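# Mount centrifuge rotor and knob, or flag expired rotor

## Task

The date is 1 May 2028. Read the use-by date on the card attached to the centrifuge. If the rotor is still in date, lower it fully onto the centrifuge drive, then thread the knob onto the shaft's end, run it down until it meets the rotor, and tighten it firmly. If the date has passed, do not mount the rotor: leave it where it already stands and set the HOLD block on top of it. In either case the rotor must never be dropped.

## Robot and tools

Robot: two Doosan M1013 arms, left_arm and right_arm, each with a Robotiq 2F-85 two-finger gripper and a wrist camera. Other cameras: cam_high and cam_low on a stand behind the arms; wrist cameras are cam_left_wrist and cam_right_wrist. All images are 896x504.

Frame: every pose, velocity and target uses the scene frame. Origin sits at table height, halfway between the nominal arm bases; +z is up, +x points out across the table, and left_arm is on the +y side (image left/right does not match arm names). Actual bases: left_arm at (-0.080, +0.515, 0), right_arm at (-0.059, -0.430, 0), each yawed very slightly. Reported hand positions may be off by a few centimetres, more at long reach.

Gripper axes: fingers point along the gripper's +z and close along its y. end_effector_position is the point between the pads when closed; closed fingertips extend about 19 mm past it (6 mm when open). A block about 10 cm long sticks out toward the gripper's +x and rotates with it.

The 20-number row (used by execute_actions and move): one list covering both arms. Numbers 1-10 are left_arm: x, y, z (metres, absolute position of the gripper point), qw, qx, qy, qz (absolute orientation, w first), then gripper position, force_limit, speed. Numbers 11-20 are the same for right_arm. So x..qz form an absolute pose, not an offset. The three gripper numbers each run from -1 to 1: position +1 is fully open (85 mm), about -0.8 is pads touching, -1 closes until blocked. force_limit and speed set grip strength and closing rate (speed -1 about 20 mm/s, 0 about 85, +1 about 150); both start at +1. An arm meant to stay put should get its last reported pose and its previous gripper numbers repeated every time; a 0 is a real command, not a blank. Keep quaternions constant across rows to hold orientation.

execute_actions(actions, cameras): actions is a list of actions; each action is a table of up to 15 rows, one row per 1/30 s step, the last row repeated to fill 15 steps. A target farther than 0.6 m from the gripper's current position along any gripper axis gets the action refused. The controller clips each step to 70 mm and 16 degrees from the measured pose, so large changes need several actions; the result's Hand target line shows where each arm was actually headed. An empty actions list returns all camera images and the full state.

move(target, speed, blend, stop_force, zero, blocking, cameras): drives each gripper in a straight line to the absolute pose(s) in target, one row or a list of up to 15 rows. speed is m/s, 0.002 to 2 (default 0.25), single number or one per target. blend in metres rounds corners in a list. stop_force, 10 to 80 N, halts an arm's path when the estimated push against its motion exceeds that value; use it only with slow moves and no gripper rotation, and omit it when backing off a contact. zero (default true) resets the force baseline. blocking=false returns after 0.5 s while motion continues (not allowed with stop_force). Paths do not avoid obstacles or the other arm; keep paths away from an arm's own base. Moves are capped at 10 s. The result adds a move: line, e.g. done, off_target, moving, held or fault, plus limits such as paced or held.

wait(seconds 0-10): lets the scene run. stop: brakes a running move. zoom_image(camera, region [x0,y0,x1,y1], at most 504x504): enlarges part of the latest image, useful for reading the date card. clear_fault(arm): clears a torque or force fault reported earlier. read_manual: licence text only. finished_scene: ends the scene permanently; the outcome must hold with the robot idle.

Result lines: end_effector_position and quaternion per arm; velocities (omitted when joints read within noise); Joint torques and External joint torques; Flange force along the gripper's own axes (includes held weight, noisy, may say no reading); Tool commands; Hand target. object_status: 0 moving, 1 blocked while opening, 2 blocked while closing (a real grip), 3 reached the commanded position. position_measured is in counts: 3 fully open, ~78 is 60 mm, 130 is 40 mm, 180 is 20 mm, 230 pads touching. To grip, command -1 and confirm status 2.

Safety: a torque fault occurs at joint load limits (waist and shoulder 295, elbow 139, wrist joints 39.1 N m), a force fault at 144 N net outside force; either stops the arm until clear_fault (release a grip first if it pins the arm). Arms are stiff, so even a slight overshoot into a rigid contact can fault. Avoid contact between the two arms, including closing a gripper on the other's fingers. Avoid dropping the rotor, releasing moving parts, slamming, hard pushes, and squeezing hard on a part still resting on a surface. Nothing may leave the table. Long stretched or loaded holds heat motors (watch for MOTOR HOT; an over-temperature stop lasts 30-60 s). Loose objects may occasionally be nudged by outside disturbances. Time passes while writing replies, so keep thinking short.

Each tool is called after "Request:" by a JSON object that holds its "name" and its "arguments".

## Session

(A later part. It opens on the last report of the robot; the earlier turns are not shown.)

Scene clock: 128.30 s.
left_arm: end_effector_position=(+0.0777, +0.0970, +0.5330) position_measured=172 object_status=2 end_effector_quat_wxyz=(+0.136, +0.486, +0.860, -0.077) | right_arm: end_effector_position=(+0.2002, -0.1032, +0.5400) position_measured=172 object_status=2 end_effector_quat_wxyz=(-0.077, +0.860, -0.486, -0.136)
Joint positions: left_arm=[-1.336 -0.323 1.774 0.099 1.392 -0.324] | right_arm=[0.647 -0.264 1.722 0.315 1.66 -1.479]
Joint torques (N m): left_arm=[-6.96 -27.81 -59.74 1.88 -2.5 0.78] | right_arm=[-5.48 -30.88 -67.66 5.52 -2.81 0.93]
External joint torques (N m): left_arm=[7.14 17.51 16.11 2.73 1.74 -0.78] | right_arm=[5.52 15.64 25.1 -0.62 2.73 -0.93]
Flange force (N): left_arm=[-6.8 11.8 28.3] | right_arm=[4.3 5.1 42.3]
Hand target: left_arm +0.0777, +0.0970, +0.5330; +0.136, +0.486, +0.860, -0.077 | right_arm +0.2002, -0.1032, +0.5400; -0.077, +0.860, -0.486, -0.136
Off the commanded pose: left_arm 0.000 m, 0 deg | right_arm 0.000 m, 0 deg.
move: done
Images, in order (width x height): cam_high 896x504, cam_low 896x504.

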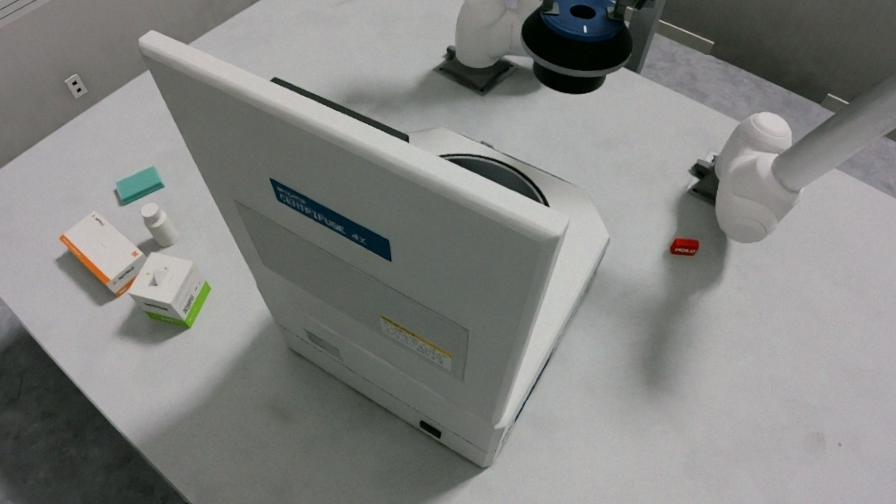

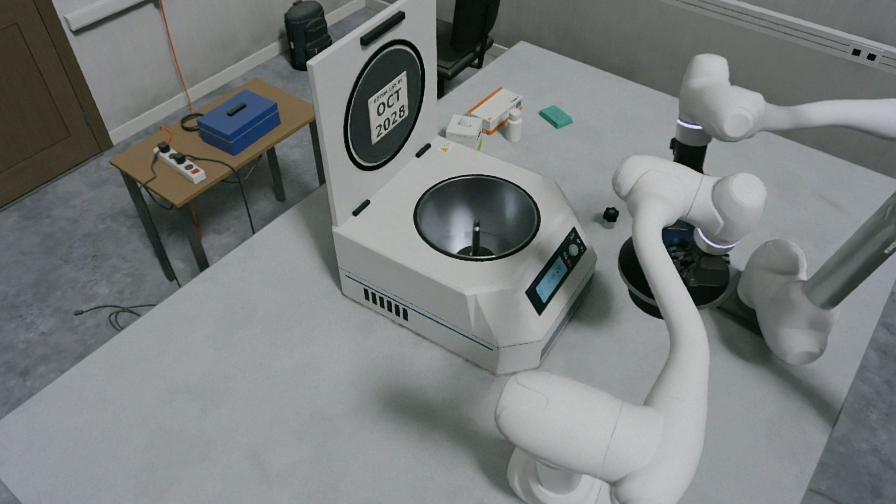

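Request:
{"name": "move", "arguments": {"target": [[0.1658,0.1124,0.541,0.1310,0.5398,0.8272,-0.0855,-1,0.4,-1,0.2621,-0.1017,0.548,-0.0855,0.8272,-0.5398,-0.1310,-1,0.4,-1],[0.2547,0.1260,0.548,0.1253,0.5909,0.7914,-0.0936,-1,0.4,-1,0.3232,-0.0986,0.555,-0.0936,0.7914,-0.5909,-0.1253,-1,0.4,-1],[0.3440,0.1377,0.548,0.1192,0.6398,0.7524,-0.1013,-1,0.4,-1,0.3837,-0.0937,0.555,-0.1013,0.7524,-0.6398,-0.1192,-1,0.4,-1],[0.4338,0.1474,0.548,0.1125,0.6861,0.7104,-0.1087,-1,0.4,-1,0.4439,-0.0872,0.555,-0.1087,0.7104,-0.6861,-0.1125,-1,0.4,-1],[0.5237,0.1552,0.548,0.1054,0.7296,0.6657,-0.1156,-1,0.4,-1,0.5041,-0.0788,0.555,-0.1156,0.6657,-0.7296,-0.1054,-1,0.4,-1],[0.6134,0.1610,0.548,0.0979,0.7703,0.6182,-0.1220,-1,0.4,-1,0.5645,-0.0687,0.555,-0.1220,0.6182,-0.7703,-0.0979,-1,0.4,-1],[0.7026,0.1647,0.548,0.0900,0.8078,0.5683,-0.1279,-1,0.4,-1,0.6251,-0.0569,0.555,-0.1279,0.5683,-0.8078,-0.0900,-1,0.4,-1],[0.7913,0.1666,0.548,0.0817,0.8421,0.5161,-0.1334,-1,0.4,-1,0.6864,-0.0434,0.555,-0.1334,0.5161,-0.8421,-0.0817,-1,0.4,-1]], "speed": 0.1, "blend": 0.01, "cameras": ["all"]}}

Scene clock: 148.60 s.
left_arm: end_effector_position=(+0.7912, +0.1665, +0.5480) position_measured=172 object_status=2 end_effector_quat_wxyz=(+0.082, +0.842, +0.516, -0.133) | right_arm: end_effector_position=(+0.6864, -0.0434, +0.5550) position_measured=172 object_status=2 end_effector_quat_wxyz=(+0.133, -0.516, +0.842, +0.082)
Joint positions: left_arm=[-0.31 0.799 0.333 -0.348 2.032 1.566] | right_arm=[0.413 0.359 1.039 0.209 1.508 -0.721]
Joint torques (N m): left_arm=[-73.1 -146.13 -51.33 -17.95 0.35 -0.05] | right_arm=[35.72 -91.12 -79.88 19.91 -19.96 0.39]
External joint torques (N m): left_arm=[73.92 30.41 11.68 21 -0.37 0.05] | right_arm=[-35.58 11.74 37.29 -15.2 19.35 -0.39]
Flange force (N): left_arm=[0.0 0.0 0.0] | right_arm=[88.0 3.2 17.3]
Hand target: left_arm +0.7913, +0.1666, +0.5480; +0.082, +0.842, +0.516, -0.133 | right_arm +0.6864, -0.0434, +0.5550; +0.133, -0.516, +0.842, +0.082
Off the commanded pose: left_arm 0.000 m, 0 deg | right_arm 0.000 m, 0 deg.
move: done

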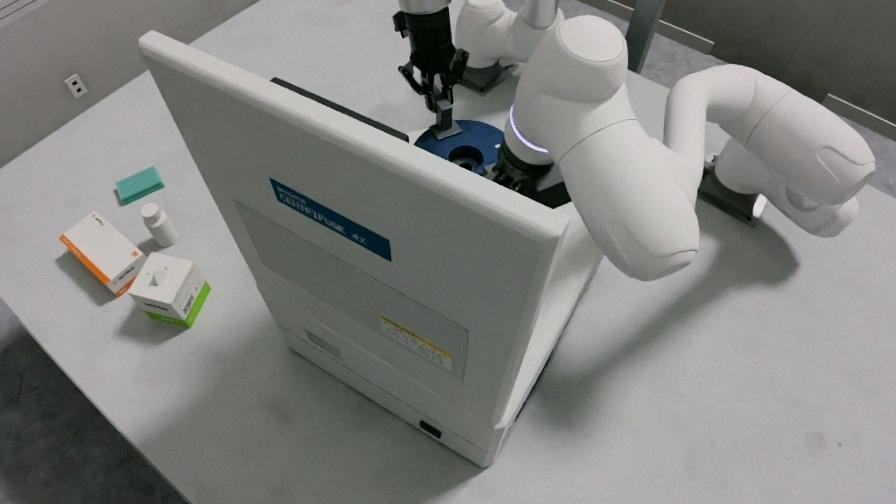

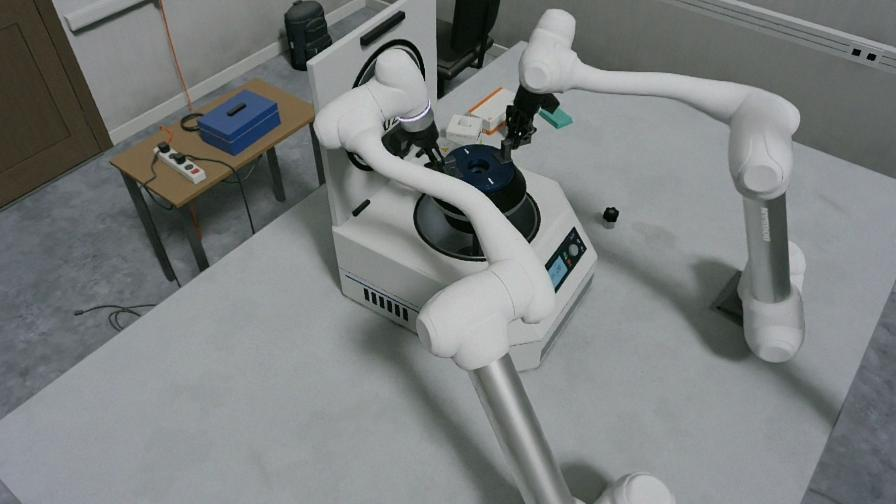

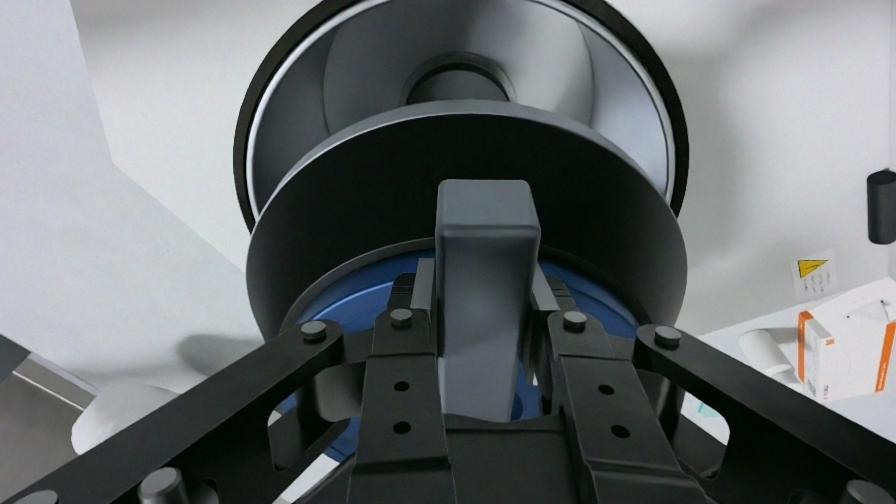

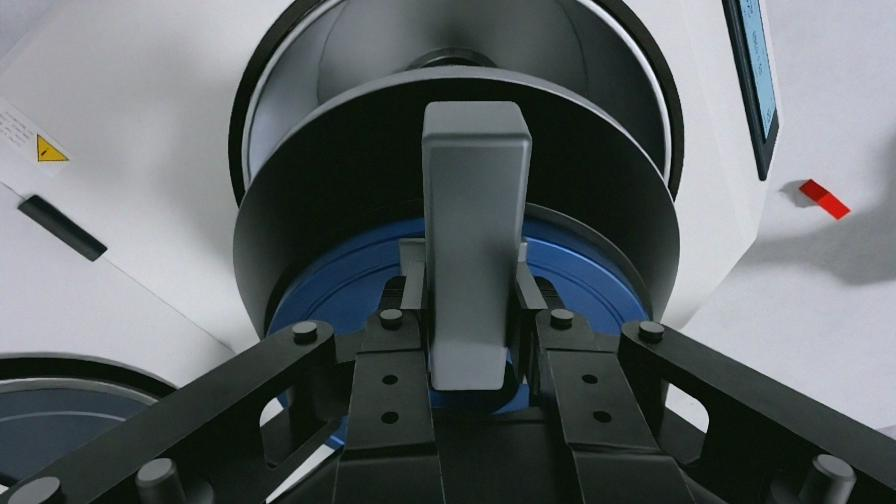

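Request:
{"name": "move", "arguments": {"target": [0.7913,0.1666,0.548,0.0817,0.8421,0.5161,-0.1334,-1,0.4,-1,0.6850,-0.0461,0.555,-0.1334,0.5161,-0.8421,-0.0817,-1,0.4,-1], "speed": 0.02}}

Request:
{"name": "zoom_image", "arguments": {"camera": "cam_low", "region": [400, 120, 560, 270]}}

Scene clock: 155.70 s.
left_arm: end_effector_position=(+0.7912, +0.1663, +0.5480) position_measured=172 object_status=2 end_effector_quat_wxyz=(+0.082, +0.842, +0.516, -0.134) | right_arm: end_effector_position=(+0.6850, -0.0459, +0.5550) position_measured=172 object_status=2 end_effector_quat_wxyz=(+0.134, -0.516, +0.842, +0.082)
Joint positions: left_arm=[-0.31 0.799 0.333 -0.349 2.032 1.566] | right_arm=[0.41 0.355 1.045 0.209 1.507 -0.724]
Joint torques (N m): left_arm=[-5.78 -140.71 -51.93 -0.93 0.07 -0.04] | right_arm=[1.65 -112.28 -69.49 7.39 -4.32 -0.01]
External joint torques (N m): left_arm=[6.11 25.18 12.36 3.96 -0.08 0.04] | right_arm=[-1.45 32.91 26.7 -2.65 3.71 0.01]
Flange force (N): left_arm=[0.0 0.0 0.0] | right_arm=[18.3 1.7 39.0]
Hand target: left_arm +0.7913, +0.1666, +0.5480; +0.082, +0.842, +0.516, -0.133 | right_arm +0.6850, -0.0461, +0.5550; +0.133, -0.516, +0.842, +0.082
Off the commanded pose: left_arm 0.000 m, 0 deg | right_arm 0.000 m, 0 deg.
move: done

Scaled by 3.150.
This view is cut from an older image: the scene may have changed since it was taken.

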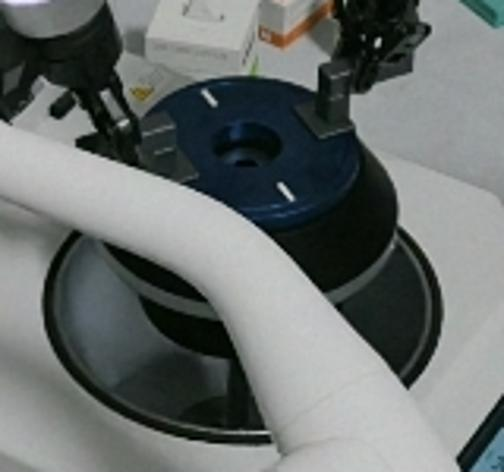

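Request:
{"name": "move", "arguments": {"target": [[0.7913,0.1666,0.513,0.0817,0.8421,0.5161,-0.1334,-1,0.4,-1,0.6850,-0.0461,0.520,-0.1334,0.5161,-0.8421,-0.0817,-1,0.4,-1]], "speed": 0.04, "cameras": ["cam_low"]}}

Request:
{"name": "zoom_image", "arguments": {"camera": "cam_low", "region": [400, 130, 560, 280]}}

Scene clock: 163.60 s.
left_arm: end_effector_position=(+0.7913, +0.1666, +0.5130) position_measured=172 object_status=2 end_effector_quat_wxyz=(+0.082, +0.842, +0.516, -0.133) | right_arm: end_effector_position=(+0.6850, -0.0461, +0.5200) position_measured=172 object_status=2 end_effector_quat_wxyz=(+0.133, -0.516, +0.842, +0.082)
Joint positions: left_arm=[-0.31 0.747 0.497 -0.332 1.927 1.606] | right_arm=[0.41 0.346 1.12 0.211 1.442 -0.738]
Joint torques (N m): left_arm=[6.54 -137.45 -54.46 2.43 0.1 -0.13] | right_arm=[-4.45 -115.81 -67.9 5.07 -1.55 0.09]
External joint torques (N m): left_arm=[-6.29 24.02 13.2 0.76 -0.07 0.13] | right_arm=[4.73 36.62 24.68 -0.29 0.96 -0.09]
Flange force (N): left_arm=[0.0 0.0 0.0] | right_arm=[5.4 1.0 42.6]
Hand target: left_arm +0.7913, +0.1666, +0.5130; +0.082, +0.842, +0.516, -0.133 | right_arm +0.6850, -0.0461, +0.5200; +0.133, -0.516, +0.842, +0.082
Off the commanded pose: left_arm 0.000 m, 0 deg | right_arm 0.000 m, 0 deg.
move: done
Images, in order (width x height): cam_low 896x504.

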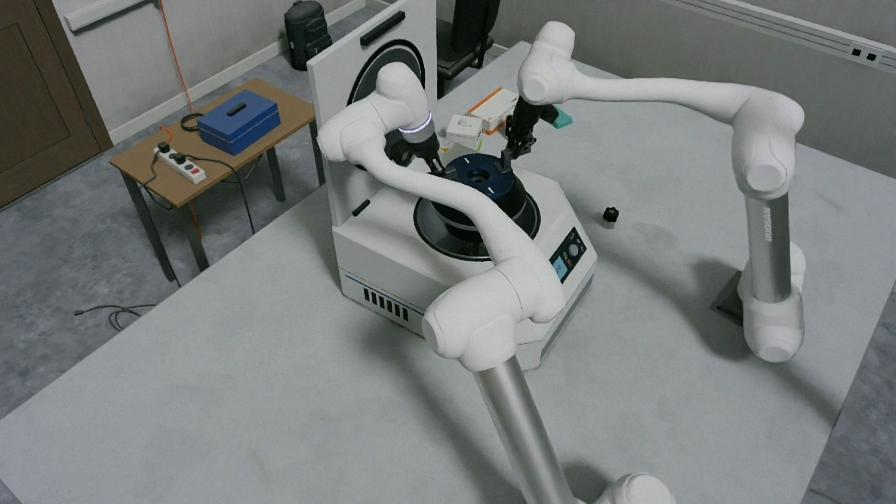

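Scaled by 3.150.

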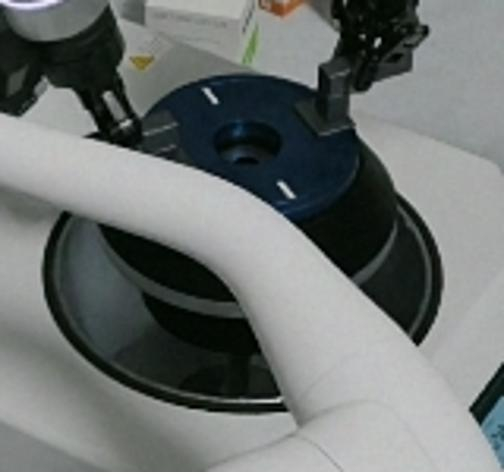

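Request:
{"name": "move", "arguments": {"target": [[0.7913,0.1666,0.503,0.0817,0.8421,0.5161,-0.1334,-1,0.4,-1,0.6850,-0.0461,0.510,-0.1334,0.5161,-0.8421,-0.0817,-1,0.4,-1]], "speed": 0.03, "stop_force": 12}}

stop_force needs force readings from the last 0.2 s for each arm that does not count as still, and left_arm is near a pose where its force cannot be read; nothing of the call was run
Scene clock: 165.97 s.
left_arm: end_effector_position=(+0.7913, +0.1666, +0.5130) position_measured=172 object_status=2 end_effector_quat_wxyz=(+0.082, +0.842, +0.516, -0.133) | right_arm: end_effector_position=(+0.6850, -0.0461, +0.5200) position_measured=172 object_status=2 end_effector_quat_wxyz=(+0.133, -0.516, +0.842, +0.082)
Joint positions: left_arm=[-0.31 0.747 0.497 -0.332 1.927 1.606] | right_arm=[0.41 0.346 1.12 0.211 1.442 -0.738]
Joint torques (N m): left_arm=[6.38 -137.58 -54.31 2.43 0.07 -0.15] | right_arm=[-4.04 -115.54 -67.93 5.12 -1.5 -0.04]
External joint torques (N m): left_arm=[-6.51 23.72 12.84 0.76 -0.04 0.15] | right_arm=[4.24 37.1 24.94 -0.36 0.9 0.04]
Flange force (N): left_arm=[0.0 0.0 0.0] | right_arm=[5.7 0.6 43.0]
Hand target: left_arm +0.7913, +0.1666, +0.5130; +0.082, +0.842, +0.516, -0.133 | right_arm +0.6850, -0.0461, +0.5200; +0.133, -0.516, +0.842, +0.082
Tool commands: left_gripper/position=-1.0 left_gripper/force_limit=+0.4 left_gripper/speed=-1.0 right_gripper/position=-1.0 right_gripper/force_limit=+0.4 right_gripper/speed=-1.0
Off the commanded pose: left_arm 0.000 m, 0 deg | right_arm 0.000 m, 0 deg.

Request:
{"name": "move", "arguments": {"target": [[0.7913,0.1666,0.508,0.0817,0.8421,0.5161,-0.1334,-1,0.4,-1,0.6850,-0.0461,0.515,-0.1334,0.5161,-0.8421,-0.0817,-1,0.4,-1]], "speed": 0.02}}

Request:
{"name": "move", "arguments": {"target": [[0.7913,0.1666,0.504,0.0817,0.8421,0.5161,-0.1334,-1,0.4,-1,0.6850,-0.0461,0.511,-0.1334,0.5161,-0.8421,-0.0817,-1,0.4,-1]], "speed": 0.02}}

Scene clock: 169.27 s.
left_arm: end_effector_position=(+0.7913, +0.1666, +0.5080) position_measured=172 object_status=2 end_effector_quat_wxyz=(+0.082, +0.842, +0.516, -0.133) | right_arm: end_effector_position=(+0.6850, -0.0461, +0.5150) position_measured=172 object_status=2 end_effector_quat_wxyz=(+0.133, -0.516, +0.842, +0.082)
Joint positions: left_arm=[-0.31 0.741 0.516 -0.331 1.914 1.611] | right_arm=[0.41 0.345 1.13 0.211 1.433 -0.74]
Joint torques (N m): left_arm=[7.31 -137.54 -54.62 2.66 0.16 -0.03] | right_arm=[-4.9 -115.96 -67.65 4.96 -1.43 0.06]
External joint torques (N m): left_arm=[-6.67 24.1 13.09 0.57 -0.13 0.03] | right_arm=[5.13 36.69 24.17 -0.14 0.83 -0.06]
Flange force (N): left_arm=[0.0 0.0 0.0] | right_arm=[3.8 0.6 42.2]
Hand target: left_arm +0.7913, +0.1666, +0.5080; +0.082, +0.842, +0.516, -0.133 | right_arm +0.6850, -0.0461, +0.5150; +0.133, -0.516, +0.842, +0.082
Off the commanded pose: left_arm 0.000 m, 0 deg | right_arm 0.000 m, 0 deg.
move: done

Scene clock: 169.97 s.
left_arm: end_effector_position=(+0.7913, +0.1666, +0.5040) position_measured=172 object_status=2 end_effector_quat_wxyz=(+0.082, +0.842, +0.516, -0.133) | right_arm: end_effector_position=(+0.6850, -0.0461, +0.5110) position_measured=172 object_status=2 end_effector_quat_wxyz=(+0.133, -0.516, +0.842, +0.082)
Joint positions: left_arm=[-0.31 0.738 0.53 -0.329 1.904 1.614] | right_arm=[0.41 0.344 1.138 0.211 1.426 -0.742]
Joint torques (N m): left_arm=[7.86 -137.34 -55.23 2.67 0.17 -0.06] | right_arm=[-5.78 -116.16 -67.71 4.88 -1.47 0.02]
External joint torques (N m): left_arm=[-7.69 24.12 13.56 0.55 -0.14 0.06] | right_arm=[5.97 37.52 24.49 -0.1 0.87 -0.02]
Flange force (N): left_arm=[0.0 0.0 0.0] | right_arm=[2.7 0.9 43.1]
Hand target: left_arm +0.7913, +0.1666, +0.5040; +0.082, +0.842, +0.516, -0.133 | right_arm +0.6850, -0.0461, +0.5110; +0.133, -0.516, +0.842, +0.082
Off the commanded pose: left_arm 0.000 m, 0 deg | right_arm 0.000 m, 0 deg.
move: done

Request:
{"name": "move", "arguments": {"target": [[0.7913,0.1666,0.500,0.0817,0.8421,0.5161,-0.1334,-1,0.4,-1,0.6850,-0.0461,0.507,-0.1334,0.5161,-0.8421,-0.0817,-1,0.4,-1]], "speed": 0.02}}

Request:
{"name": "move", "arguments": {"target": [[0.7913,0.1666,0.496,0.0817,0.8421,0.5161,-0.1334,-1,0.4,-1,0.6850,-0.0461,0.503,-0.1334,0.5161,-0.8421,-0.0817,-1,0.4,-1]], "speed": 0.02}}

Scene clock: 172.27 s.
left_arm: end_effector_position=(+0.7913, +0.1666, +0.5000) position_measured=172 object_status=2 end_effector_quat_wxyz=(+0.082, +0.842, +0.516, -0.133) | right_arm: end_effector_position=(+0.6850, -0.0461, +0.5070) position_measured=172 object_status=2 end_effector_quat_wxyz=(+0.133, -0.516, +0.842, +0.082)
Joint positions: left_arm=[-0.31 0.734 0.544 -0.328 1.895 1.618] | right_arm=[0.41 0.344 1.147 0.211 1.418 -0.743]
Joint torques (N m): left_arm=[7.41 -137.35 -55.04 2.76 0.11 -0.07] | right_arm=[-4.99 -116.22 -67.87 4.86 -1.32 0.07]
External joint torques (N m): left_arm=[-6.93 24.01 13.19 0.49 -0.08 0.07] | right_arm=[5.18 38.02 24.87 -0.11 0.73 -0.07]
Flange force (N): left_arm=[0.0 0.0 0.0] | right_arm=[3.8 0.2 43.8]
Hand target: left_arm +0.7913, +0.1666, +0.5000; +0.082, +0.842, +0.516, -0.133 | right_arm +0.6850, -0.0461, +0.5070; +0.133, -0.516, +0.842, +0.082
Off the commanded pose: left_arm 0.000 m, 0 deg | right_arm 0.000 m, 0 deg.
move: done

Scene clock: 172.97 s.
left_arm: end_effector_position=(+0.7913, +0.1666, +0.4960) position_measured=172 object_status=2 end_effector_quat_wxyz=(+0.082, +0.842, +0.516, -0.133) | right_arm: end_effector_position=(+0.6850, -0.0461, +0.5030) position_measured=172 object_status=2 end_effector_quat_wxyz=(+0.133, -0.516, +0.842, +0.082)
Joint positions: left_arm=[-0.31 0.73 0.558 -0.327 1.885 1.621] | right_arm=[0.41 0.343 1.154 0.212 1.411 -0.745]
Joint torques (N m): left_arm=[7.36 -136.39 -55.2 2.75 0.04 -0.06] | right_arm=[-6.06 -115.42 -67.65 4.68 -1.39 0.03]
External joint torques (N m): left_arm=[-6.48 23.2 13.27 0.53 0 0.05] | right_arm=[6.19 36.86 24.37 0.1 0.8 -0.03]
Flange force (N): left_arm=[0.0 0.0 0.0] | right_arm=[3.3 1.7 43.0]
Hand target: left_arm +0.7913, +0.1666, +0.4960; +0.082, +0.842, +0.516, -0.133 | right_arm +0.6850, -0.0461, +0.5030; +0.133, -0.516, +0.842, +0.082
Off the commanded pose: left_arm 0.000 m, 0 deg | right_arm 0.000 m, 0 deg.
move: done

Request:
{"name": "move", "arguments": {"target": [[0.7913,0.1666,0.492,0.0817,0.8421,0.5161,-0.1334,-1,0.4,-1,0.6850,-0.0461,0.499,-0.1334,0.5161,-0.8421,-0.0817,-1,0.4,-1]], "speed": 0.02}}

Request:
{"name": "move", "arguments": {"target": [[0.7913,0.1666,0.488,0.0817,0.8421,0.5161,-0.1334,-1,0.4,-1,0.6850,-0.0461,0.495,-0.1334,0.5161,-0.8421,-0.0817,-1,0.4,-1]], "speed": 0.02, "cameras": ["cam_low"]}}

Request:
{"name": "zoom_image", "arguments": {"camera": "cam_low", "region": [430, 140, 530, 220]}}

Scene clock: 176.37 s.
left_arm: end_effector_position=(+0.7913, +0.1666, +0.4920) position_measured=172 object_status=2 end_effector_quat_wxyz=(+0.082, +0.842, +0.516, -0.133) | right_arm: end_effector_position=(+0.6850, -0.0461, +0.4990) position_measured=172 object_status=2 end_effector_quat_wxyz=(+0.133, -0.516, +0.842, +0.082)
Joint positions: left_arm=[-0.31 0.727 0.571 -0.326 1.875 1.625] | right_arm=[0.41 0.343 1.162 0.212 1.404 -0.746]
Joint torques (N m): left_arm=[7.7 -136.56 -55.24 2.85 0.11 -0.04] | right_arm=[-5.58 -116.02 -67.97 4.65 -1.23 0]
External joint torques (N m): left_arm=[-7.53 22.37 12.71 0.45 -0.06 0.04] | right_arm=[5.71 37.92 24.79 0.13 0.64 0]
Flange force (N): left_arm=[0.0 0.0 0.0] | right_arm=[3.4 0.8 44.0]
Hand target: left_arm +0.7913, +0.1666, +0.4920; +0.082, +0.842, +0.516, -0.133 | right_arm +0.6850, -0.0461, +0.4990; +0.133, -0.516, +0.842, +0.082
Off the commanded pose: left_arm 0.000 m, 0 deg | right_arm 0.000 m, 0 deg.
move: done

Scene clock: 177.07 s.
left_arm: end_effector_position=(+0.7913, +0.1666, +0.4880) position_measured=172 object_status=2 end_effector_quat_wxyz=(+0.082, +0.842, +0.516, -0.133) | right_arm: end_effector_position=(+0.6850, -0.0461, +0.4950) position_measured=172 object_status=2 end_effector_quat_wxyz=(+0.133, -0.516, +0.842, +0.082)
Joint positions: left_arm=[-0.31 0.724 0.584 -0.325 1.866 1.628] | right_arm=[0.41 0.342 1.17 0.212 1.397 -0.748]
Joint torques (N m): left_arm=[8.01 -136.39 -55.26 2.93 0.05 -0.03] | right_arm=[-6.26 -115.97 -67.74 4.6 -1.23 -0.01]
External joint torques (N m): left_arm=[-8.05 22.98 12.8 0.36 0 0.03] | right_arm=[6.35 38.27 24.64 0.16 0.63 0.01]
Flange force (N): left_arm=[0.0 0.0 0.0] | right_arm=[2.0 0.8 44.1]
Hand target: left_arm +0.7913, +0.1666, +0.4880; +0.082, +0.842, +0.516, -0.133 | right_arm +0.6850, -0.0461, +0.4950; +0.133, -0.516, +0.842, +0.082
Off the commanded pose: left_arm 0.000 m, 0 deg | right_arm 0.000 m, 0 deg.
move: done
Images, in order (width x height): cam_low 896x504.

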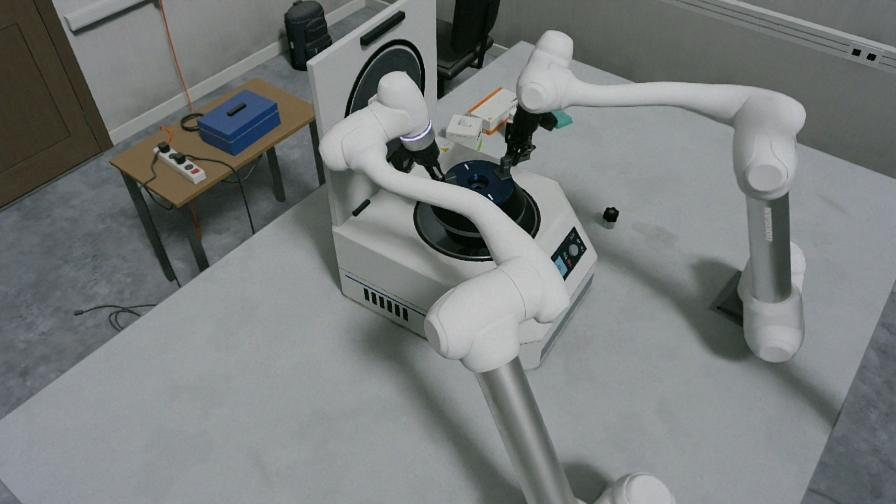

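Scaled by 5.040.

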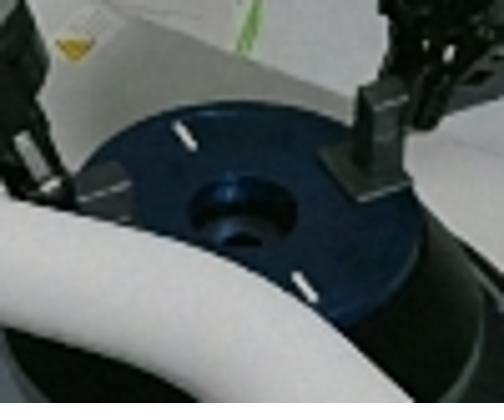

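Request:
{"name": "move", "arguments": {"target": [[0.7913,0.1666,0.484,0.0817,0.8421,0.5161,-0.1334,-1,0.4,-1,0.6850,-0.0461,0.491,-0.1334,0.5161,-0.8421,-0.0817,-1,0.4,-1]], "speed": 0.02}}

Request:
{"name": "move", "arguments": {"target": [[0.7913,0.1666,0.480,0.0817,0.8421,0.5161,-0.1334,-1,0.4,-1,0.6850,-0.0461,0.487,-0.1334,0.5161,-0.8421,-0.0817,-1,0.4,-1]], "speed": 0.02}}

Request:
{"name": "move", "arguments": {"target": [[0.7913,0.1666,0.476,0.0817,0.8421,0.5161,-0.1334,-1,0.4,-1,0.6850,-0.0461,0.483,-0.1334,0.5161,-0.8421,-0.0817,-1,0.4,-1]], "speed": 0.02}}

Scene clock: 180.97 s.
left_arm: end_effector_position=(+0.7913, +0.1666, +0.4840) position_measured=172 object_status=2 end_effector_quat_wxyz=(+0.082, +0.842, +0.516, -0.133) | right_arm: end_effector_position=(+0.6850, -0.0461, +0.4910) position_measured=172 object_status=2 end_effector_quat_wxyz=(+0.133, -0.516, +0.842, +0.082)
Joint positions: left_arm=[-0.31 0.721 0.597 -0.324 1.857 1.631] | right_arm=[0.41 0.342 1.178 0.212 1.39 -0.75]
Joint torques (N m): left_arm=[8.05 -136.57 -55.58 2.91 0.08 -0.02] | right_arm=[-6.43 -115.67 -67.69 4.61 -1.18 0]
External joint torques (N m): left_arm=[-7.05 24.13 13.36 0.42 -0.04 0.02] | right_arm=[6.74 36.46 24.13 0.21 0.59 0]
Flange force (N): left_arm=[0.0 0.0 0.0] | right_arm=[2.9 2.4 43.1]
Hand target: left_arm +0.7913, +0.1666, +0.4840; +0.082, +0.842, +0.516, -0.133 | right_arm +0.6850, -0.0461, +0.4910; +0.133, -0.516, +0.842, +0.082
Off the commanded pose: left_arm 0.000 m, 0 deg | right_arm 0.000 m, 0 deg.
move: done

Scene clock: 181.67 s.
left_arm: end_effector_position=(+0.7913, +0.1666, +0.4801) position_measured=172 object_status=2 end_effector_quat_wxyz=(+0.082, +0.842, +0.516, -0.133) | right_arm: end_effector_position=(+0.6850, -0.0461, +0.4870) position_measured=172 object_status=2 end_effector_quat_wxyz=(+0.133, -0.516, +0.842, +0.082)
Joint positions: left_arm=[-0.31 0.718 0.609 -0.323 1.848 1.634] | right_arm=[0.41 0.341 1.185 0.213 1.383 -0.751]
Joint torques (N m): left_arm=[2.03 -121.79 -48.72 2.27 -1.91 0.11] | right_arm=[-10.08 -111.33 -65.41 2.47 -1.79 -0.19]
External joint torques (N m): left_arm=[-1.99 9.56 6.51 1.01 1.96 -0.11] | right_arm=[10.19 33.37 22.16 2.3 1.19 0.19]
Flange force (N): left_arm=[1.1 -1.1 9.1] | right_arm=[-0.7 5.5 39.6]
Hand target: left_arm +0.7913, +0.1666, +0.4800; +0.082, +0.842, +0.516, -0.133 | right_arm +0.6850, -0.0461, +0.4870; +0.133, -0.516, +0.842, +0.082
Off the commanded pose: left_arm 0.000 m, 0 deg | right_arm 0.000 m, 0 deg.
move: done

Scene clock: 182.37 s.
left_arm: end_effector_position=(+0.7913, +0.1666, +0.4760) position_measured=172 object_status=2 end_effector_quat_wxyz=(+0.082, +0.842, +0.516, -0.133) | right_arm: end_effector_position=(+0.6850, -0.0460, +0.4829) position_measured=172 object_status=2 end_effector_quat_wxyz=(+0.133, -0.516, +0.842, +0.082)
Joint positions: left_arm=[-0.31 0.715 0.621 -0.323 1.839 1.637] | right_arm=[0.41 0.341 1.193 0.213 1.375 -0.753]
Joint torques (N m): left_arm=[-5.57 -108.25 -42.68 0.94 -4.42 0.27] | right_arm=[-18.39 -131.37 -76.16 -0.08 -1.22 -0.35]
External joint torques (N m): left_arm=[4.96 -4.12 0.25 2.32 4.48 -0.27] | right_arm=[18.66 52.1 32.47 4.9 0.63 0.35]
Flange force (N): left_arm=[3.5 -4.8 -7.6] | right_arm=[-7.1 8.6 62.0]
Hand target: left_arm +0.7913, +0.1666, +0.4760; +0.082, +0.842, +0.516, -0.133 | right_arm +0.6850, -0.0461, +0.4830; +0.133, -0.516, +0.842, +0.082
Off the commanded pose: left_arm 0.000 m, 0 deg | right_arm 0.000 m, 0 deg.
move: done

Request:
{"name": "move", "arguments": {"target": [[0.7913,0.1666,0.481,0.0817,0.8421,0.5161,-0.1334,-1,0.4,-1,0.6850,-0.0461,0.488,-0.1334,0.5161,-0.8421,-0.0817,-1,0.4,-1],[0.7904,0.1693,0.481,0.0817,0.8421,0.5161,-0.1334,-1,0.4,-1,0.6841,-0.0434,0.488,-0.1334,0.5161,-0.8421,-0.0817,-1,0.4,-1]], "speed": 0.02}}

Request:
{"name": "move", "arguments": {"target": [[0.7904,0.1693,0.477,0.0817,0.8421,0.5161,-0.1334,-1,0.4,-1,0.6841,-0.0434,0.484,-0.1334,0.5161,-0.8421,-0.0817,-1,0.4,-1]], "speed": 0.02}}

Scene clock: 189.90 s.
left_arm: end_effector_position=(+0.7904, +0.1692, +0.4810) position_measured=172 object_status=2 end_effector_quat_wxyz=(+0.082, +0.842, +0.516, -0.133) | right_arm: end_effector_position=(+0.6841, -0.0435, +0.4880) position_measured=172 object_status=2 end_effector_quat_wxyz=(+0.133, -0.516, +0.842, +0.082)
Joint positions: left_arm=[-0.307 0.714 0.614 -0.323 1.848 1.637] | right_arm=[0.414 0.342 1.183 0.212 1.384 -0.747]
Joint torques (N m): left_arm=[9.72 -135.32 -55.77 3.28 -0.42 -0.05] | right_arm=[-5.94 -116.39 -67.49 4.69 -0.9 0.06]
External joint torques (N m): left_arm=[-10.34 23.47 13.45 -0.02 0.46 0.05] | right_arm=[6.01 37.49 24.01 0.11 0.31 -0.06]
Flange force (N): left_arm=[-2.6 2.3 25.9] | right_arm=[2.2 0.6 43.6]
Hand target: left_arm +0.7904, +0.1693, +0.4810; +0.082, +0.842, +0.516, -0.133 | right_arm +0.6841, -0.0434, +0.4880; +0.133, -0.516, +0.842, +0.082
Off the commanded pose: left_arm 0.000 m, 0 deg | right_arm 0.000 m, 0 deg.
move: done

Scene clock: 190.60 s.
left_arm: end_effector_position=(+0.7904, +0.1693, +0.4770) position_measured=172 object_status=2 end_effector_quat_wxyz=(+0.082, +0.842, +0.516, -0.133) | right_arm: end_effector_position=(+0.6841, -0.0434, +0.4840) position_measured=172 object_status=2 end_effector_quat_wxyz=(+0.133, -0.516, +0.842, +0.082)
Joint positions: left_arm=[-0.307 0.712 0.626 -0.322 1.839 1.64] | right_arm=[0.414 0.342 1.19 0.212 1.377 -0.749]
Joint torques (N m): left_arm=[8.8 -137.4 -57.04 2.86 -0.44 0.02] | right_arm=[-6.4 -114.79 -67.02 4.79 -1.36 0.06]
External joint torques (N m): left_arm=[-8.08 25.09 14.53 0.47 0.49 -0.02] | right_arm=[6.71 35.36 23.34 0.04 0.77 -0.06]
Flange force (N): left_arm=[0.2 1.4 27.2] | right_arm=[2.4 2.3 41.5]
Hand target: left_arm +0.7904, +0.1693, +0.4770; +0.082, +0.842, +0.516, -0.133 | right_arm +0.6841, -0.0434, +0.4840; +0.133, -0.516, +0.842, +0.082
Off the commanded pose: left_arm 0.000 m, 0 deg | right_arm 0.000 m, 0 deg.
move: done

No contact now at that height. Continue; stop_force works here.

Request:
{"name": "move", "arguments": {"target": [[0.7904,0.1693,0.440,0.0817,0.8421,0.5161,-0.1334,-1,0.4,-1,0.6841,-0.0434,0.447,-0.1334,0.5161,-0.8421,-0.0817,-1,0.4,-1]], "speed": 0.02, "stop_force": 15}}

Scene clock: 194.23 s.
left_arm: end_effector_position=(+0.7904, +0.1693, +0.4400) position_measured=172 object_status=2 end_effector_quat_wxyz=(+0.082, +0.842, +0.516, -0.133) | right_arm: end_effector_position=(+0.6841, -0.0434, +0.4470) position_measured=172 object_status=2 end_effector_quat_wxyz=(+0.133, -0.516, +0.842, +0.082)
Joint positions: left_arm=[-0.307 0.693 0.725 -0.316 1.762 1.666] | right_arm=[0.414 0.341 1.257 0.215 1.312 -0.763]
Joint torques (N m): left_arm=[10.46 -135.35 -56.83 3.59 -0.12 -0.03] | right_arm=[-6.73 -115.96 -66.7 4.58 -0.68 0.15]
External joint torques (N m): left_arm=[-9.8 24.32 13.88 -0.2 0.19 0.03] | right_arm=[6.97 36.79 23.06 0.23 0.1 -0.15]
Flange force (N): left_arm=[-1.8 3.0 26.4] | right_arm=[0.7 1.0 43.3]
Hand target: left_arm +0.7904, +0.1693, +0.4400; +0.082, +0.842, +0.516, -0.133 | right_arm +0.6841, -0.0434, +0.4470; +0.133, -0.516, +0.842, +0.082
Off the commanded pose: left_arm 0.000 m, 0 deg | right_arm 0.000 m, 0 deg.
move: done

Request:
{"name": "move", "arguments": {"target": [[0.7904,0.1693,0.370,0.0817,0.8421,0.5161,-0.1334,-1,0.4,-1,0.6841,-0.0434,0.377,-0.1334,0.5161,-0.8421,-0.0817,-1,0.4,-1]], "speed": 0.03, "stop_force": 16, "cameras": ["all"]}}

Scene clock: 198.80 s.
left_arm: end_effector_position=(+0.7904, +0.1693, +0.3700) position_measured=172 object_status=2 end_effector_quat_wxyz=(+0.082, +0.842, +0.516, -0.133) | right_arm: end_effector_position=(+0.6841, -0.0434, +0.3770) position_measured=172 object_status=2 end_effector_quat_wxyz=(+0.133, -0.516, +0.842, +0.082)
Joint positions: left_arm=[-0.307 0.68 0.873 -0.311 1.634 1.708] | right_arm=[0.414 0.352 1.369 0.224 1.193 -0.791]
Joint torques (N m): left_arm=[12.84 -134.38 -57.62 4.24 -0.09 0.02] | right_arm=[-7.45 -115.87 -65 4.02 -0.28 0.16]
External joint torques (N m): left_arm=[-13.14 24.81 14.68 -0.88 0.2 -0.02] | right_arm=[7.62 36.82 21.98 0.7 -0.28 -0.16]
Flange force (N): left_arm=[-5.0 2.1 28.8] | right_arm=[-0.6 0.7 44.3]
Hand target: left_arm +0.7904, +0.1693, +0.3700; +0.082, +0.842, +0.516, -0.133 | right_arm +0.6841, -0.0434, +0.3770; +0.133, -0.516, +0.842, +0.082
Off the commanded pose: left_arm 0.000 m, 0 deg | right_arm 0.000 m, 0 deg.
move: done

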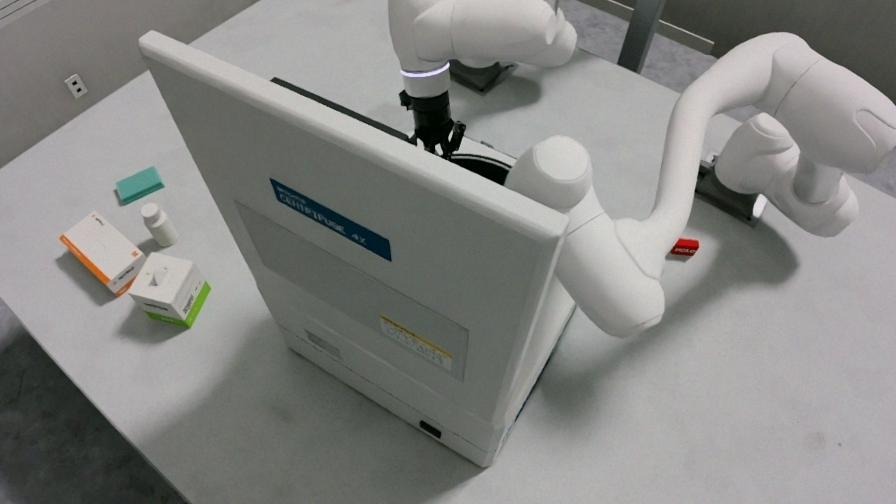

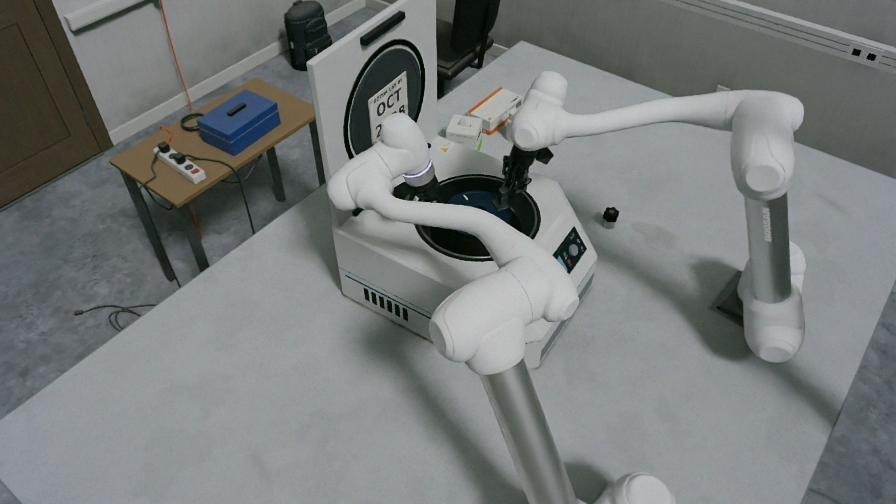

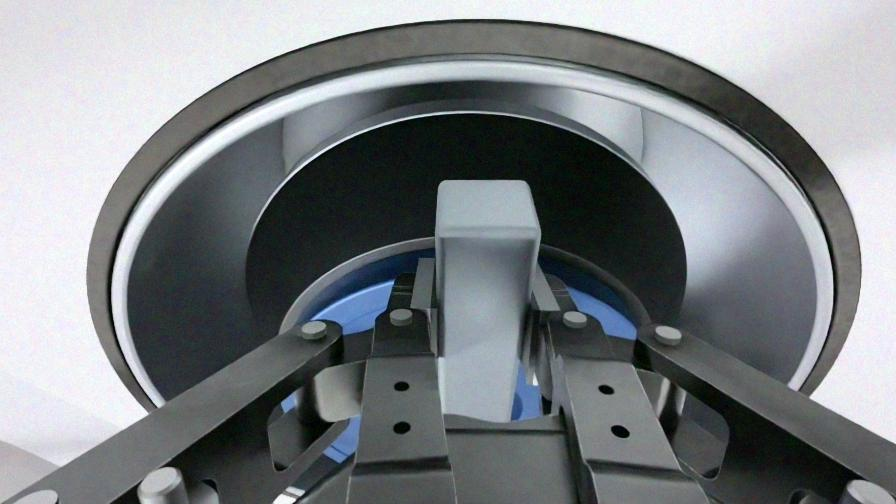

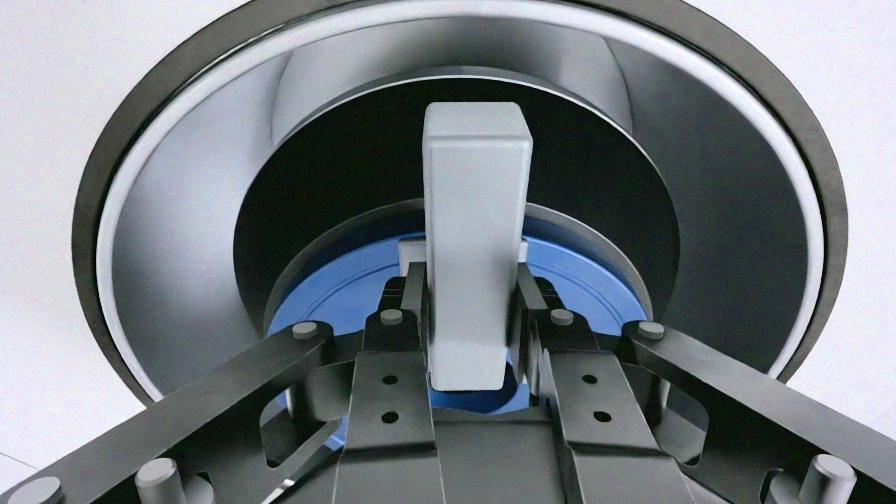

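Request:
{"name": "move", "arguments": {"target": [[0.7904,0.1693,0.310,0.0817,0.8421,0.5161,-0.1334,-1,0.4,-1,0.6841,-0.0434,0.317,-0.1334,0.5161,-0.8421,-0.0817,-1,0.4,-1]], "speed": 0.015, "stop_force": 14, "cameras": ["all"]}}

Scene clock: 203.33 s.
left_arm: end_effector_position=(+0.7904, +0.1693, +0.3342) position_measured=172 object_status=2 end_effector_quat_wxyz=(+0.082, +0.842, +0.516, -0.133) | right_arm: end_effector_position=(+0.6841, -0.0434, +0.3413) position_measured=172 object_status=2 end_effector_quat_wxyz=(+0.133, -0.516, +0.842, +0.082)
Joint positions: left_arm=[-0.307 0.681 0.936 -0.31 1.573 1.728] | right_arm=[0.414 0.362 1.419 0.23 1.133 -0.806]
Joint torques (N m): left_arm=[12.04 -113.23 -46.98 5.82 -1.97 0.07] | right_arm=[-5.32 -87.92 -51.09 3.76 -2.49 0.11]
External joint torques (N m): left_arm=[-11.26 3.46 4.1 -2.41 2.1 -0.07] | right_arm=[5.55 7.84 8.32 0.91 1.93 -0.11]
Flange force (N): left_arm=[-10.4 -2.4 7.1] | right_arm=[3.1 7.8 10.5]
Hand target: left_arm +0.7904, +0.1693, +0.3342; +0.082, +0.842, +0.516, -0.133 | right_arm +0.6841, -0.0434, +0.3413; +0.133, -0.516, +0.842, +0.082
Off the commanded pose: left_arm 0.024 m, 0 deg | right_arm 0.024 m, 0 deg.
move: contact (left_arm, right_arm)

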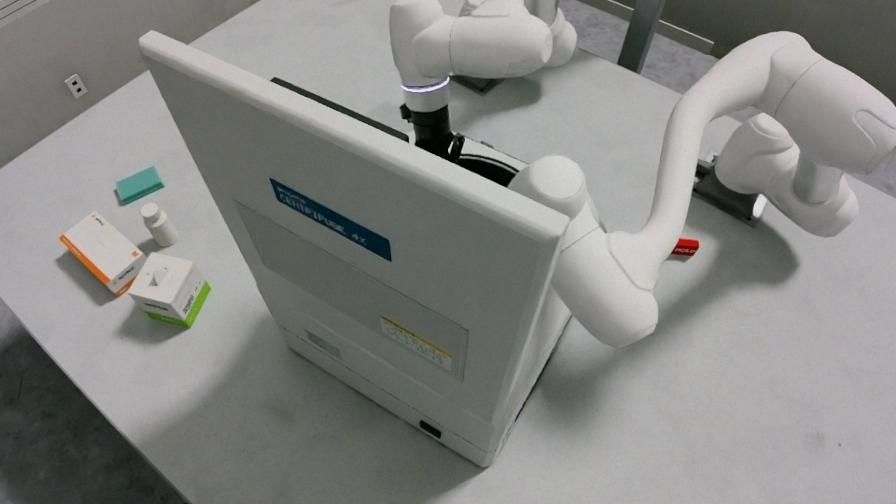

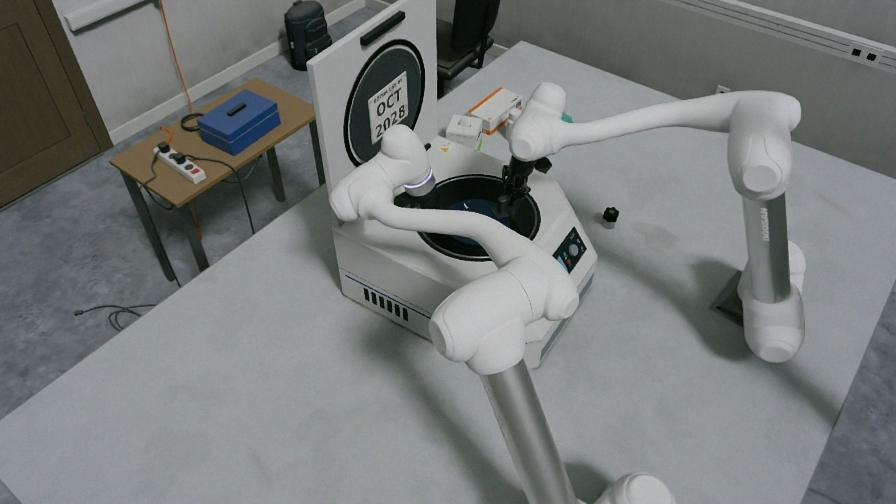

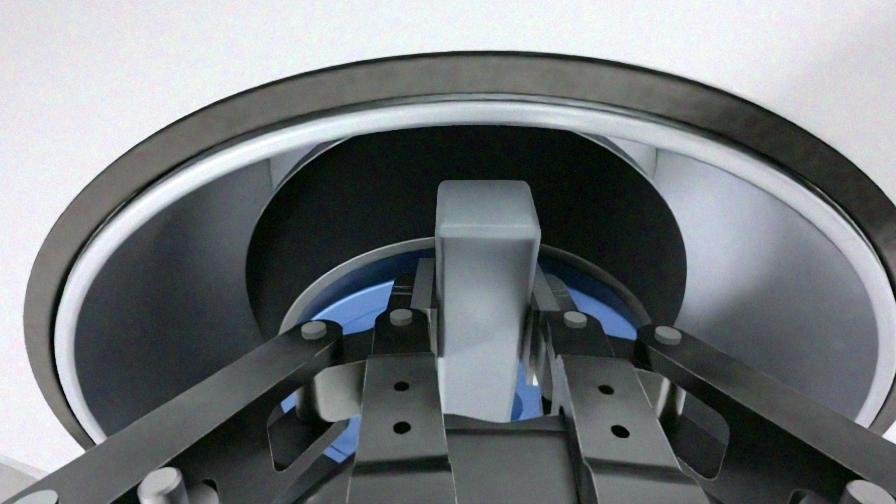

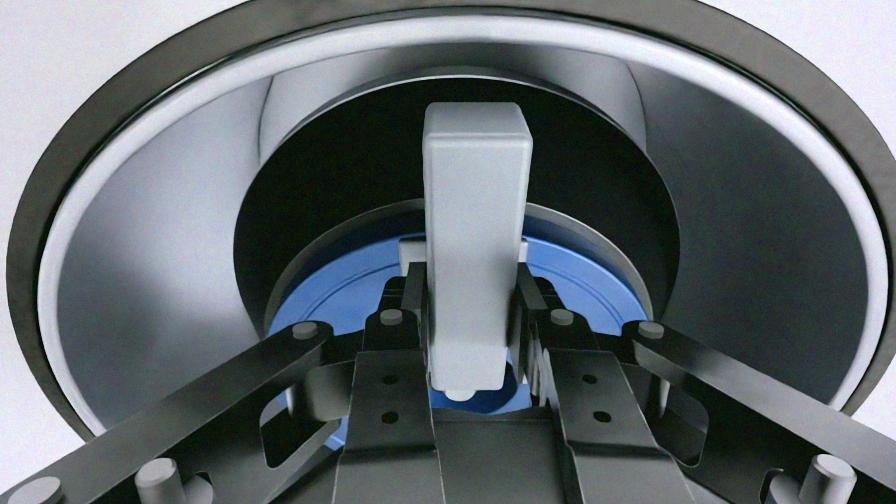

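Request:
{"name": "move", "arguments": {"target": [[0.7846,0.1723,0.333,0.0852,0.8284,0.5379,-0.1312,-1,0.4,-1,0.6892,-0.0460,0.340,-0.1312,0.5379,-0.8284,-0.0852,-1,0.4,-1]], "speed": 0.02}}

Request:
{"name": "move", "arguments": {"target": [[0.7904,0.1693,0.333,0.0817,0.8421,0.5161,-0.1334,-1,0.4,-1,0.6841,-0.0434,0.340,-0.1334,0.5161,-0.8421,-0.0817,-1,0.4,-1]], "speed": 0.02}}

Request:
{"name": "move", "arguments": {"target": [[0.7962,0.1663,0.333,0.0782,0.8554,0.4938,-0.1355,-1,0.4,-1,0.6790,-0.0408,0.340,-0.1355,0.4938,-0.8554,-0.0782,-1,0.4,-1]], "speed": 0.02}}

Scene clock: 210.20 s.
left_arm: end_effector_position=(+0.7846, +0.1723, +0.3331) position_measured=172 object_status=2 end_effector_quat_wxyz=(+0.085, +0.828, +0.538, -0.131) | right_arm: end_effector_position=(+0.6892, -0.0460, +0.3401) position_measured=172 object_status=2 end_effector_quat_wxyz=(+0.131, -0.538, +0.828, +0.085)
Joint positions: left_arm=[-0.306 0.659 0.974 -0.313 1.542 1.685] | right_arm=[0.404 0.373 1.406 0.244 1.15 -0.87]
Joint torques (N m): left_arm=[17.89 -63.47 -23.86 11.54 -6.7 0.13] | right_arm=[-7.09 -28.76 -19.15 0.13 -5.39 0.1]
External joint torques (N m): left_arm=[-17.49 -44.63 -19.11 -8.14 6.79 -0.13] | right_arm=[7.29 -52.18 -23.47 4.55 4.87 -0.1]
Flange force (N): left_arm=[-32.5 -14.0 -38.6] | right_arm=[-2.6 23.4 -58.5]
Hand target: left_arm +0.7846, +0.1723, +0.3330; +0.085, +0.828, +0.538, -0.131 | right_arm +0.6892, -0.0460, +0.3400; +0.131, -0.538, +0.828, +0.085
Off the commanded pose: left_arm 0.000 m, 0 deg | right_arm 0.000 m, 0 deg.
move: done

Scene clock: 211.77 s.
left_arm: end_effector_position=(+0.7904, +0.1693, +0.3330) position_measured=172 object_status=2 end_effector_quat_wxyz=(+0.082, +0.842, +0.516, -0.133) | right_arm: end_effector_position=(+0.6841, -0.0434, +0.3400) position_measured=172 object_status=2 end_effector_quat_wxyz=(+0.133, -0.516, +0.842, +0.082)
Joint positions: left_arm=[-0.307 0.681 0.938 -0.31 1.571 1.728] | right_arm=[0.414 0.363 1.421 0.23 1.131 -0.806]
Joint torques (N m): left_arm=[10.41 -63.04 -22.15 9.72 -6.17 0.22] | right_arm=[0.1 -17.1 -16.64 2.33 -7.47 0.2]
External joint torques (N m): left_arm=[-9.94 -47.24 -21.01 -6.3 6.29 -0.22] | right_arm=[0 -62.3 -26.02 2.34 6.9 -0.21]
Flange force (N): left_arm=[-26.2 -13.0 -43.2] | right_arm=[8.4 21.3 -73.5]
Hand target: left_arm +0.7904, +0.1693, +0.3330; +0.082, +0.842, +0.516, -0.133 | right_arm +0.6841, -0.0434, +0.3400; +0.133, -0.516, +0.842, +0.082
Off the commanded pose: left_arm 0.000 m, 0 deg | right_arm 0.000 m, 0 deg.
move: done

Scene clock: 213.33 s.
left_arm: end_effector_position=(+0.7962, +0.1663, +0.3330) position_measured=172 object_status=2 end_effector_quat_wxyz=(+0.078, +0.855, +0.494, -0.136) | right_arm: end_effector_position=(+0.6790, -0.0408, +0.3400) position_measured=172 object_status=2 end_effector_quat_wxyz=(+0.136, -0.494, +0.855, +0.078)
Joint positions: left_arm=[-0.309 0.704 0.9 -0.308 1.602 1.772] | right_arm=[0.424 0.352 1.435 0.215 1.114 -0.741]
Joint torques (N m): left_arm=[14.57 -65.08 -20.79 10.85 -4.88 0.23] | right_arm=[-0.76 -20.57 -14.71 2.05 -4.74 0.27]
External joint torques (N m): left_arm=[-14.26 -47.13 -22.36 -7.42 5.05 -0.23] | right_arm=[0.96 -58.27 -27.89 2.59 4.15 -0.27]
Flange force (N): left_arm=[-30.6 -7.5 -41.8] | right_arm=[2.9 15.8 -68.4]
Hand target: left_arm +0.7962, +0.1663, +0.3330; +0.078, +0.855, +0.494, -0.135 | right_arm +0.6790, -0.0408, +0.3400; +0.135, -0.494, +0.855, +0.078
Off the commanded pose: left_arm 0.000 m, 0 deg | right_arm 0.000 m, 0 deg.
move: done

Request:
{"name": "move", "arguments": {"target": [[0.7904,0.1693,0.338,0.0817,0.8421,0.5161,-0.1334,-1,0.4,-1,0.6841,-0.0434,0.345,-0.1334,0.5161,-0.8421,-0.0817,-1,0.4,-1],[0.7904,0.1693,0.354,0.0817,0.8421,0.5161,-0.1334,-1,0.4,-1,0.6841,-0.0434,0.361,-0.1334,0.5161,-0.8421,-0.0817,-1,0.4,-1],[0.7804,0.1738,0.354,0.0875,0.8188,0.5523,-0.1297,-1,0.4,-1,0.6928,-0.0473,0.361,-0.1297,0.5523,-0.8188,-0.0875,-1,0.4,-1],[0.7701,0.1773,0.354,0.0930,0.7940,0.5875,-0.1258,-1,0.4,-1,0.7019,-0.0504,0.361,-0.1258,0.5875,-0.7940,-0.0930,-1,0.4,-1]], "speed": 0.03}}

Request:
{"name": "move", "arguments": {"target": [[0.7701,0.1773,0.325,0.0930,0.7940,0.5875,-0.1258,-1,0.4,-1,0.7019,-0.0504,0.332,-0.1258,0.5875,-0.7940,-0.0930,-1,0.4,-1]], "speed": 0.015, "stop_force": 14}}

Scene clock: 245.13 s.
left_arm: end_effector_position=(+0.7701, +0.1773, +0.3540) position_measured=172 object_status=2 end_effector_quat_wxyz=(+0.093, +0.794, +0.587, -0.126) | right_arm: end_effector_position=(+0.7019, -0.0504, +0.3610) position_measured=172 object_status=2 end_effector_quat_wxyz=(+0.126, -0.587, +0.794, +0.093)
Joint positions: left_arm=[-0.305 0.607 1.024 -0.315 1.507 1.568] | right_arm=[0.384 0.396 1.335 0.267 1.232 -1.003]
Joint torques (N m): left_arm=[10.3 -130.85 -60.8 3.21 -1.82 0.13] | right_arm=[-7.66 -117.26 -67.76 4.85 -3.2 -0.03]
External joint torques (N m): left_arm=[-10.65 26.76 17.57 0.14 1.83 -0.13] | right_arm=[7.94 33.63 24.75 -0.06 2.76 0.03]
Flange force (N): left_arm=[-2.0 -1.8 30.3] | right_arm=[6.0 6.3 39.9]
Hand target: left_arm +0.7701, +0.1773, +0.3540; +0.093, +0.794, +0.587, -0.126 | right_arm +0.7019, -0.0504, +0.3610; +0.126, -0.587, +0.794, +0.093
Off the commanded pose: left_arm 0.000 m, 0 deg | right_arm 0.000 m, 0 deg.
move: done

Scene clock: 246.73 s.
left_arm: end_effector_position=(+0.7701, +0.1773, +0.3391) position_measured=172 object_status=2 end_effector_quat_wxyz=(+0.093, +0.794, +0.587, -0.126) | right_arm: end_effector_position=(+0.7020, -0.0504, +0.3463) position_measured=172 object_status=2 end_effector_quat_wxyz=(+0.126, -0.587, +0.794, +0.093)
Joint positions: left_arm=[-0.305 0.609 1.047 -0.315 1.483 1.576] | right_arm=[0.384 0.4 1.356 0.27 1.207 -1.01]
Joint torques (N m): left_arm=[4.31 -103.57 -46.39 3.88 -3.7 0.13] | right_arm=[-5.83 -85.37 -50.57 3.47 -4.67 -0.01]
External joint torques (N m): left_arm=[-4.43 -0.37 3.21 -0.51 3.69 -0.13] | right_arm=[6 1.89 7.81 1.29 4.23 0.01]
Flange force (N): left_arm=[-4.0 -6.4 0.1] | right_arm=[4.3 13.1 3.5]
Hand target: left_arm +0.7701, +0.1773, +0.3391; +0.093, +0.794, +0.587, -0.126 | right_arm +0.7019, -0.0504, +0.3463; +0.126, -0.587, +0.794, +0.093
Off the commanded pose: left_arm 0.014 m, 0 deg | right_arm 0.014 m, 0 deg.
move: contact (left_arm, right_arm)


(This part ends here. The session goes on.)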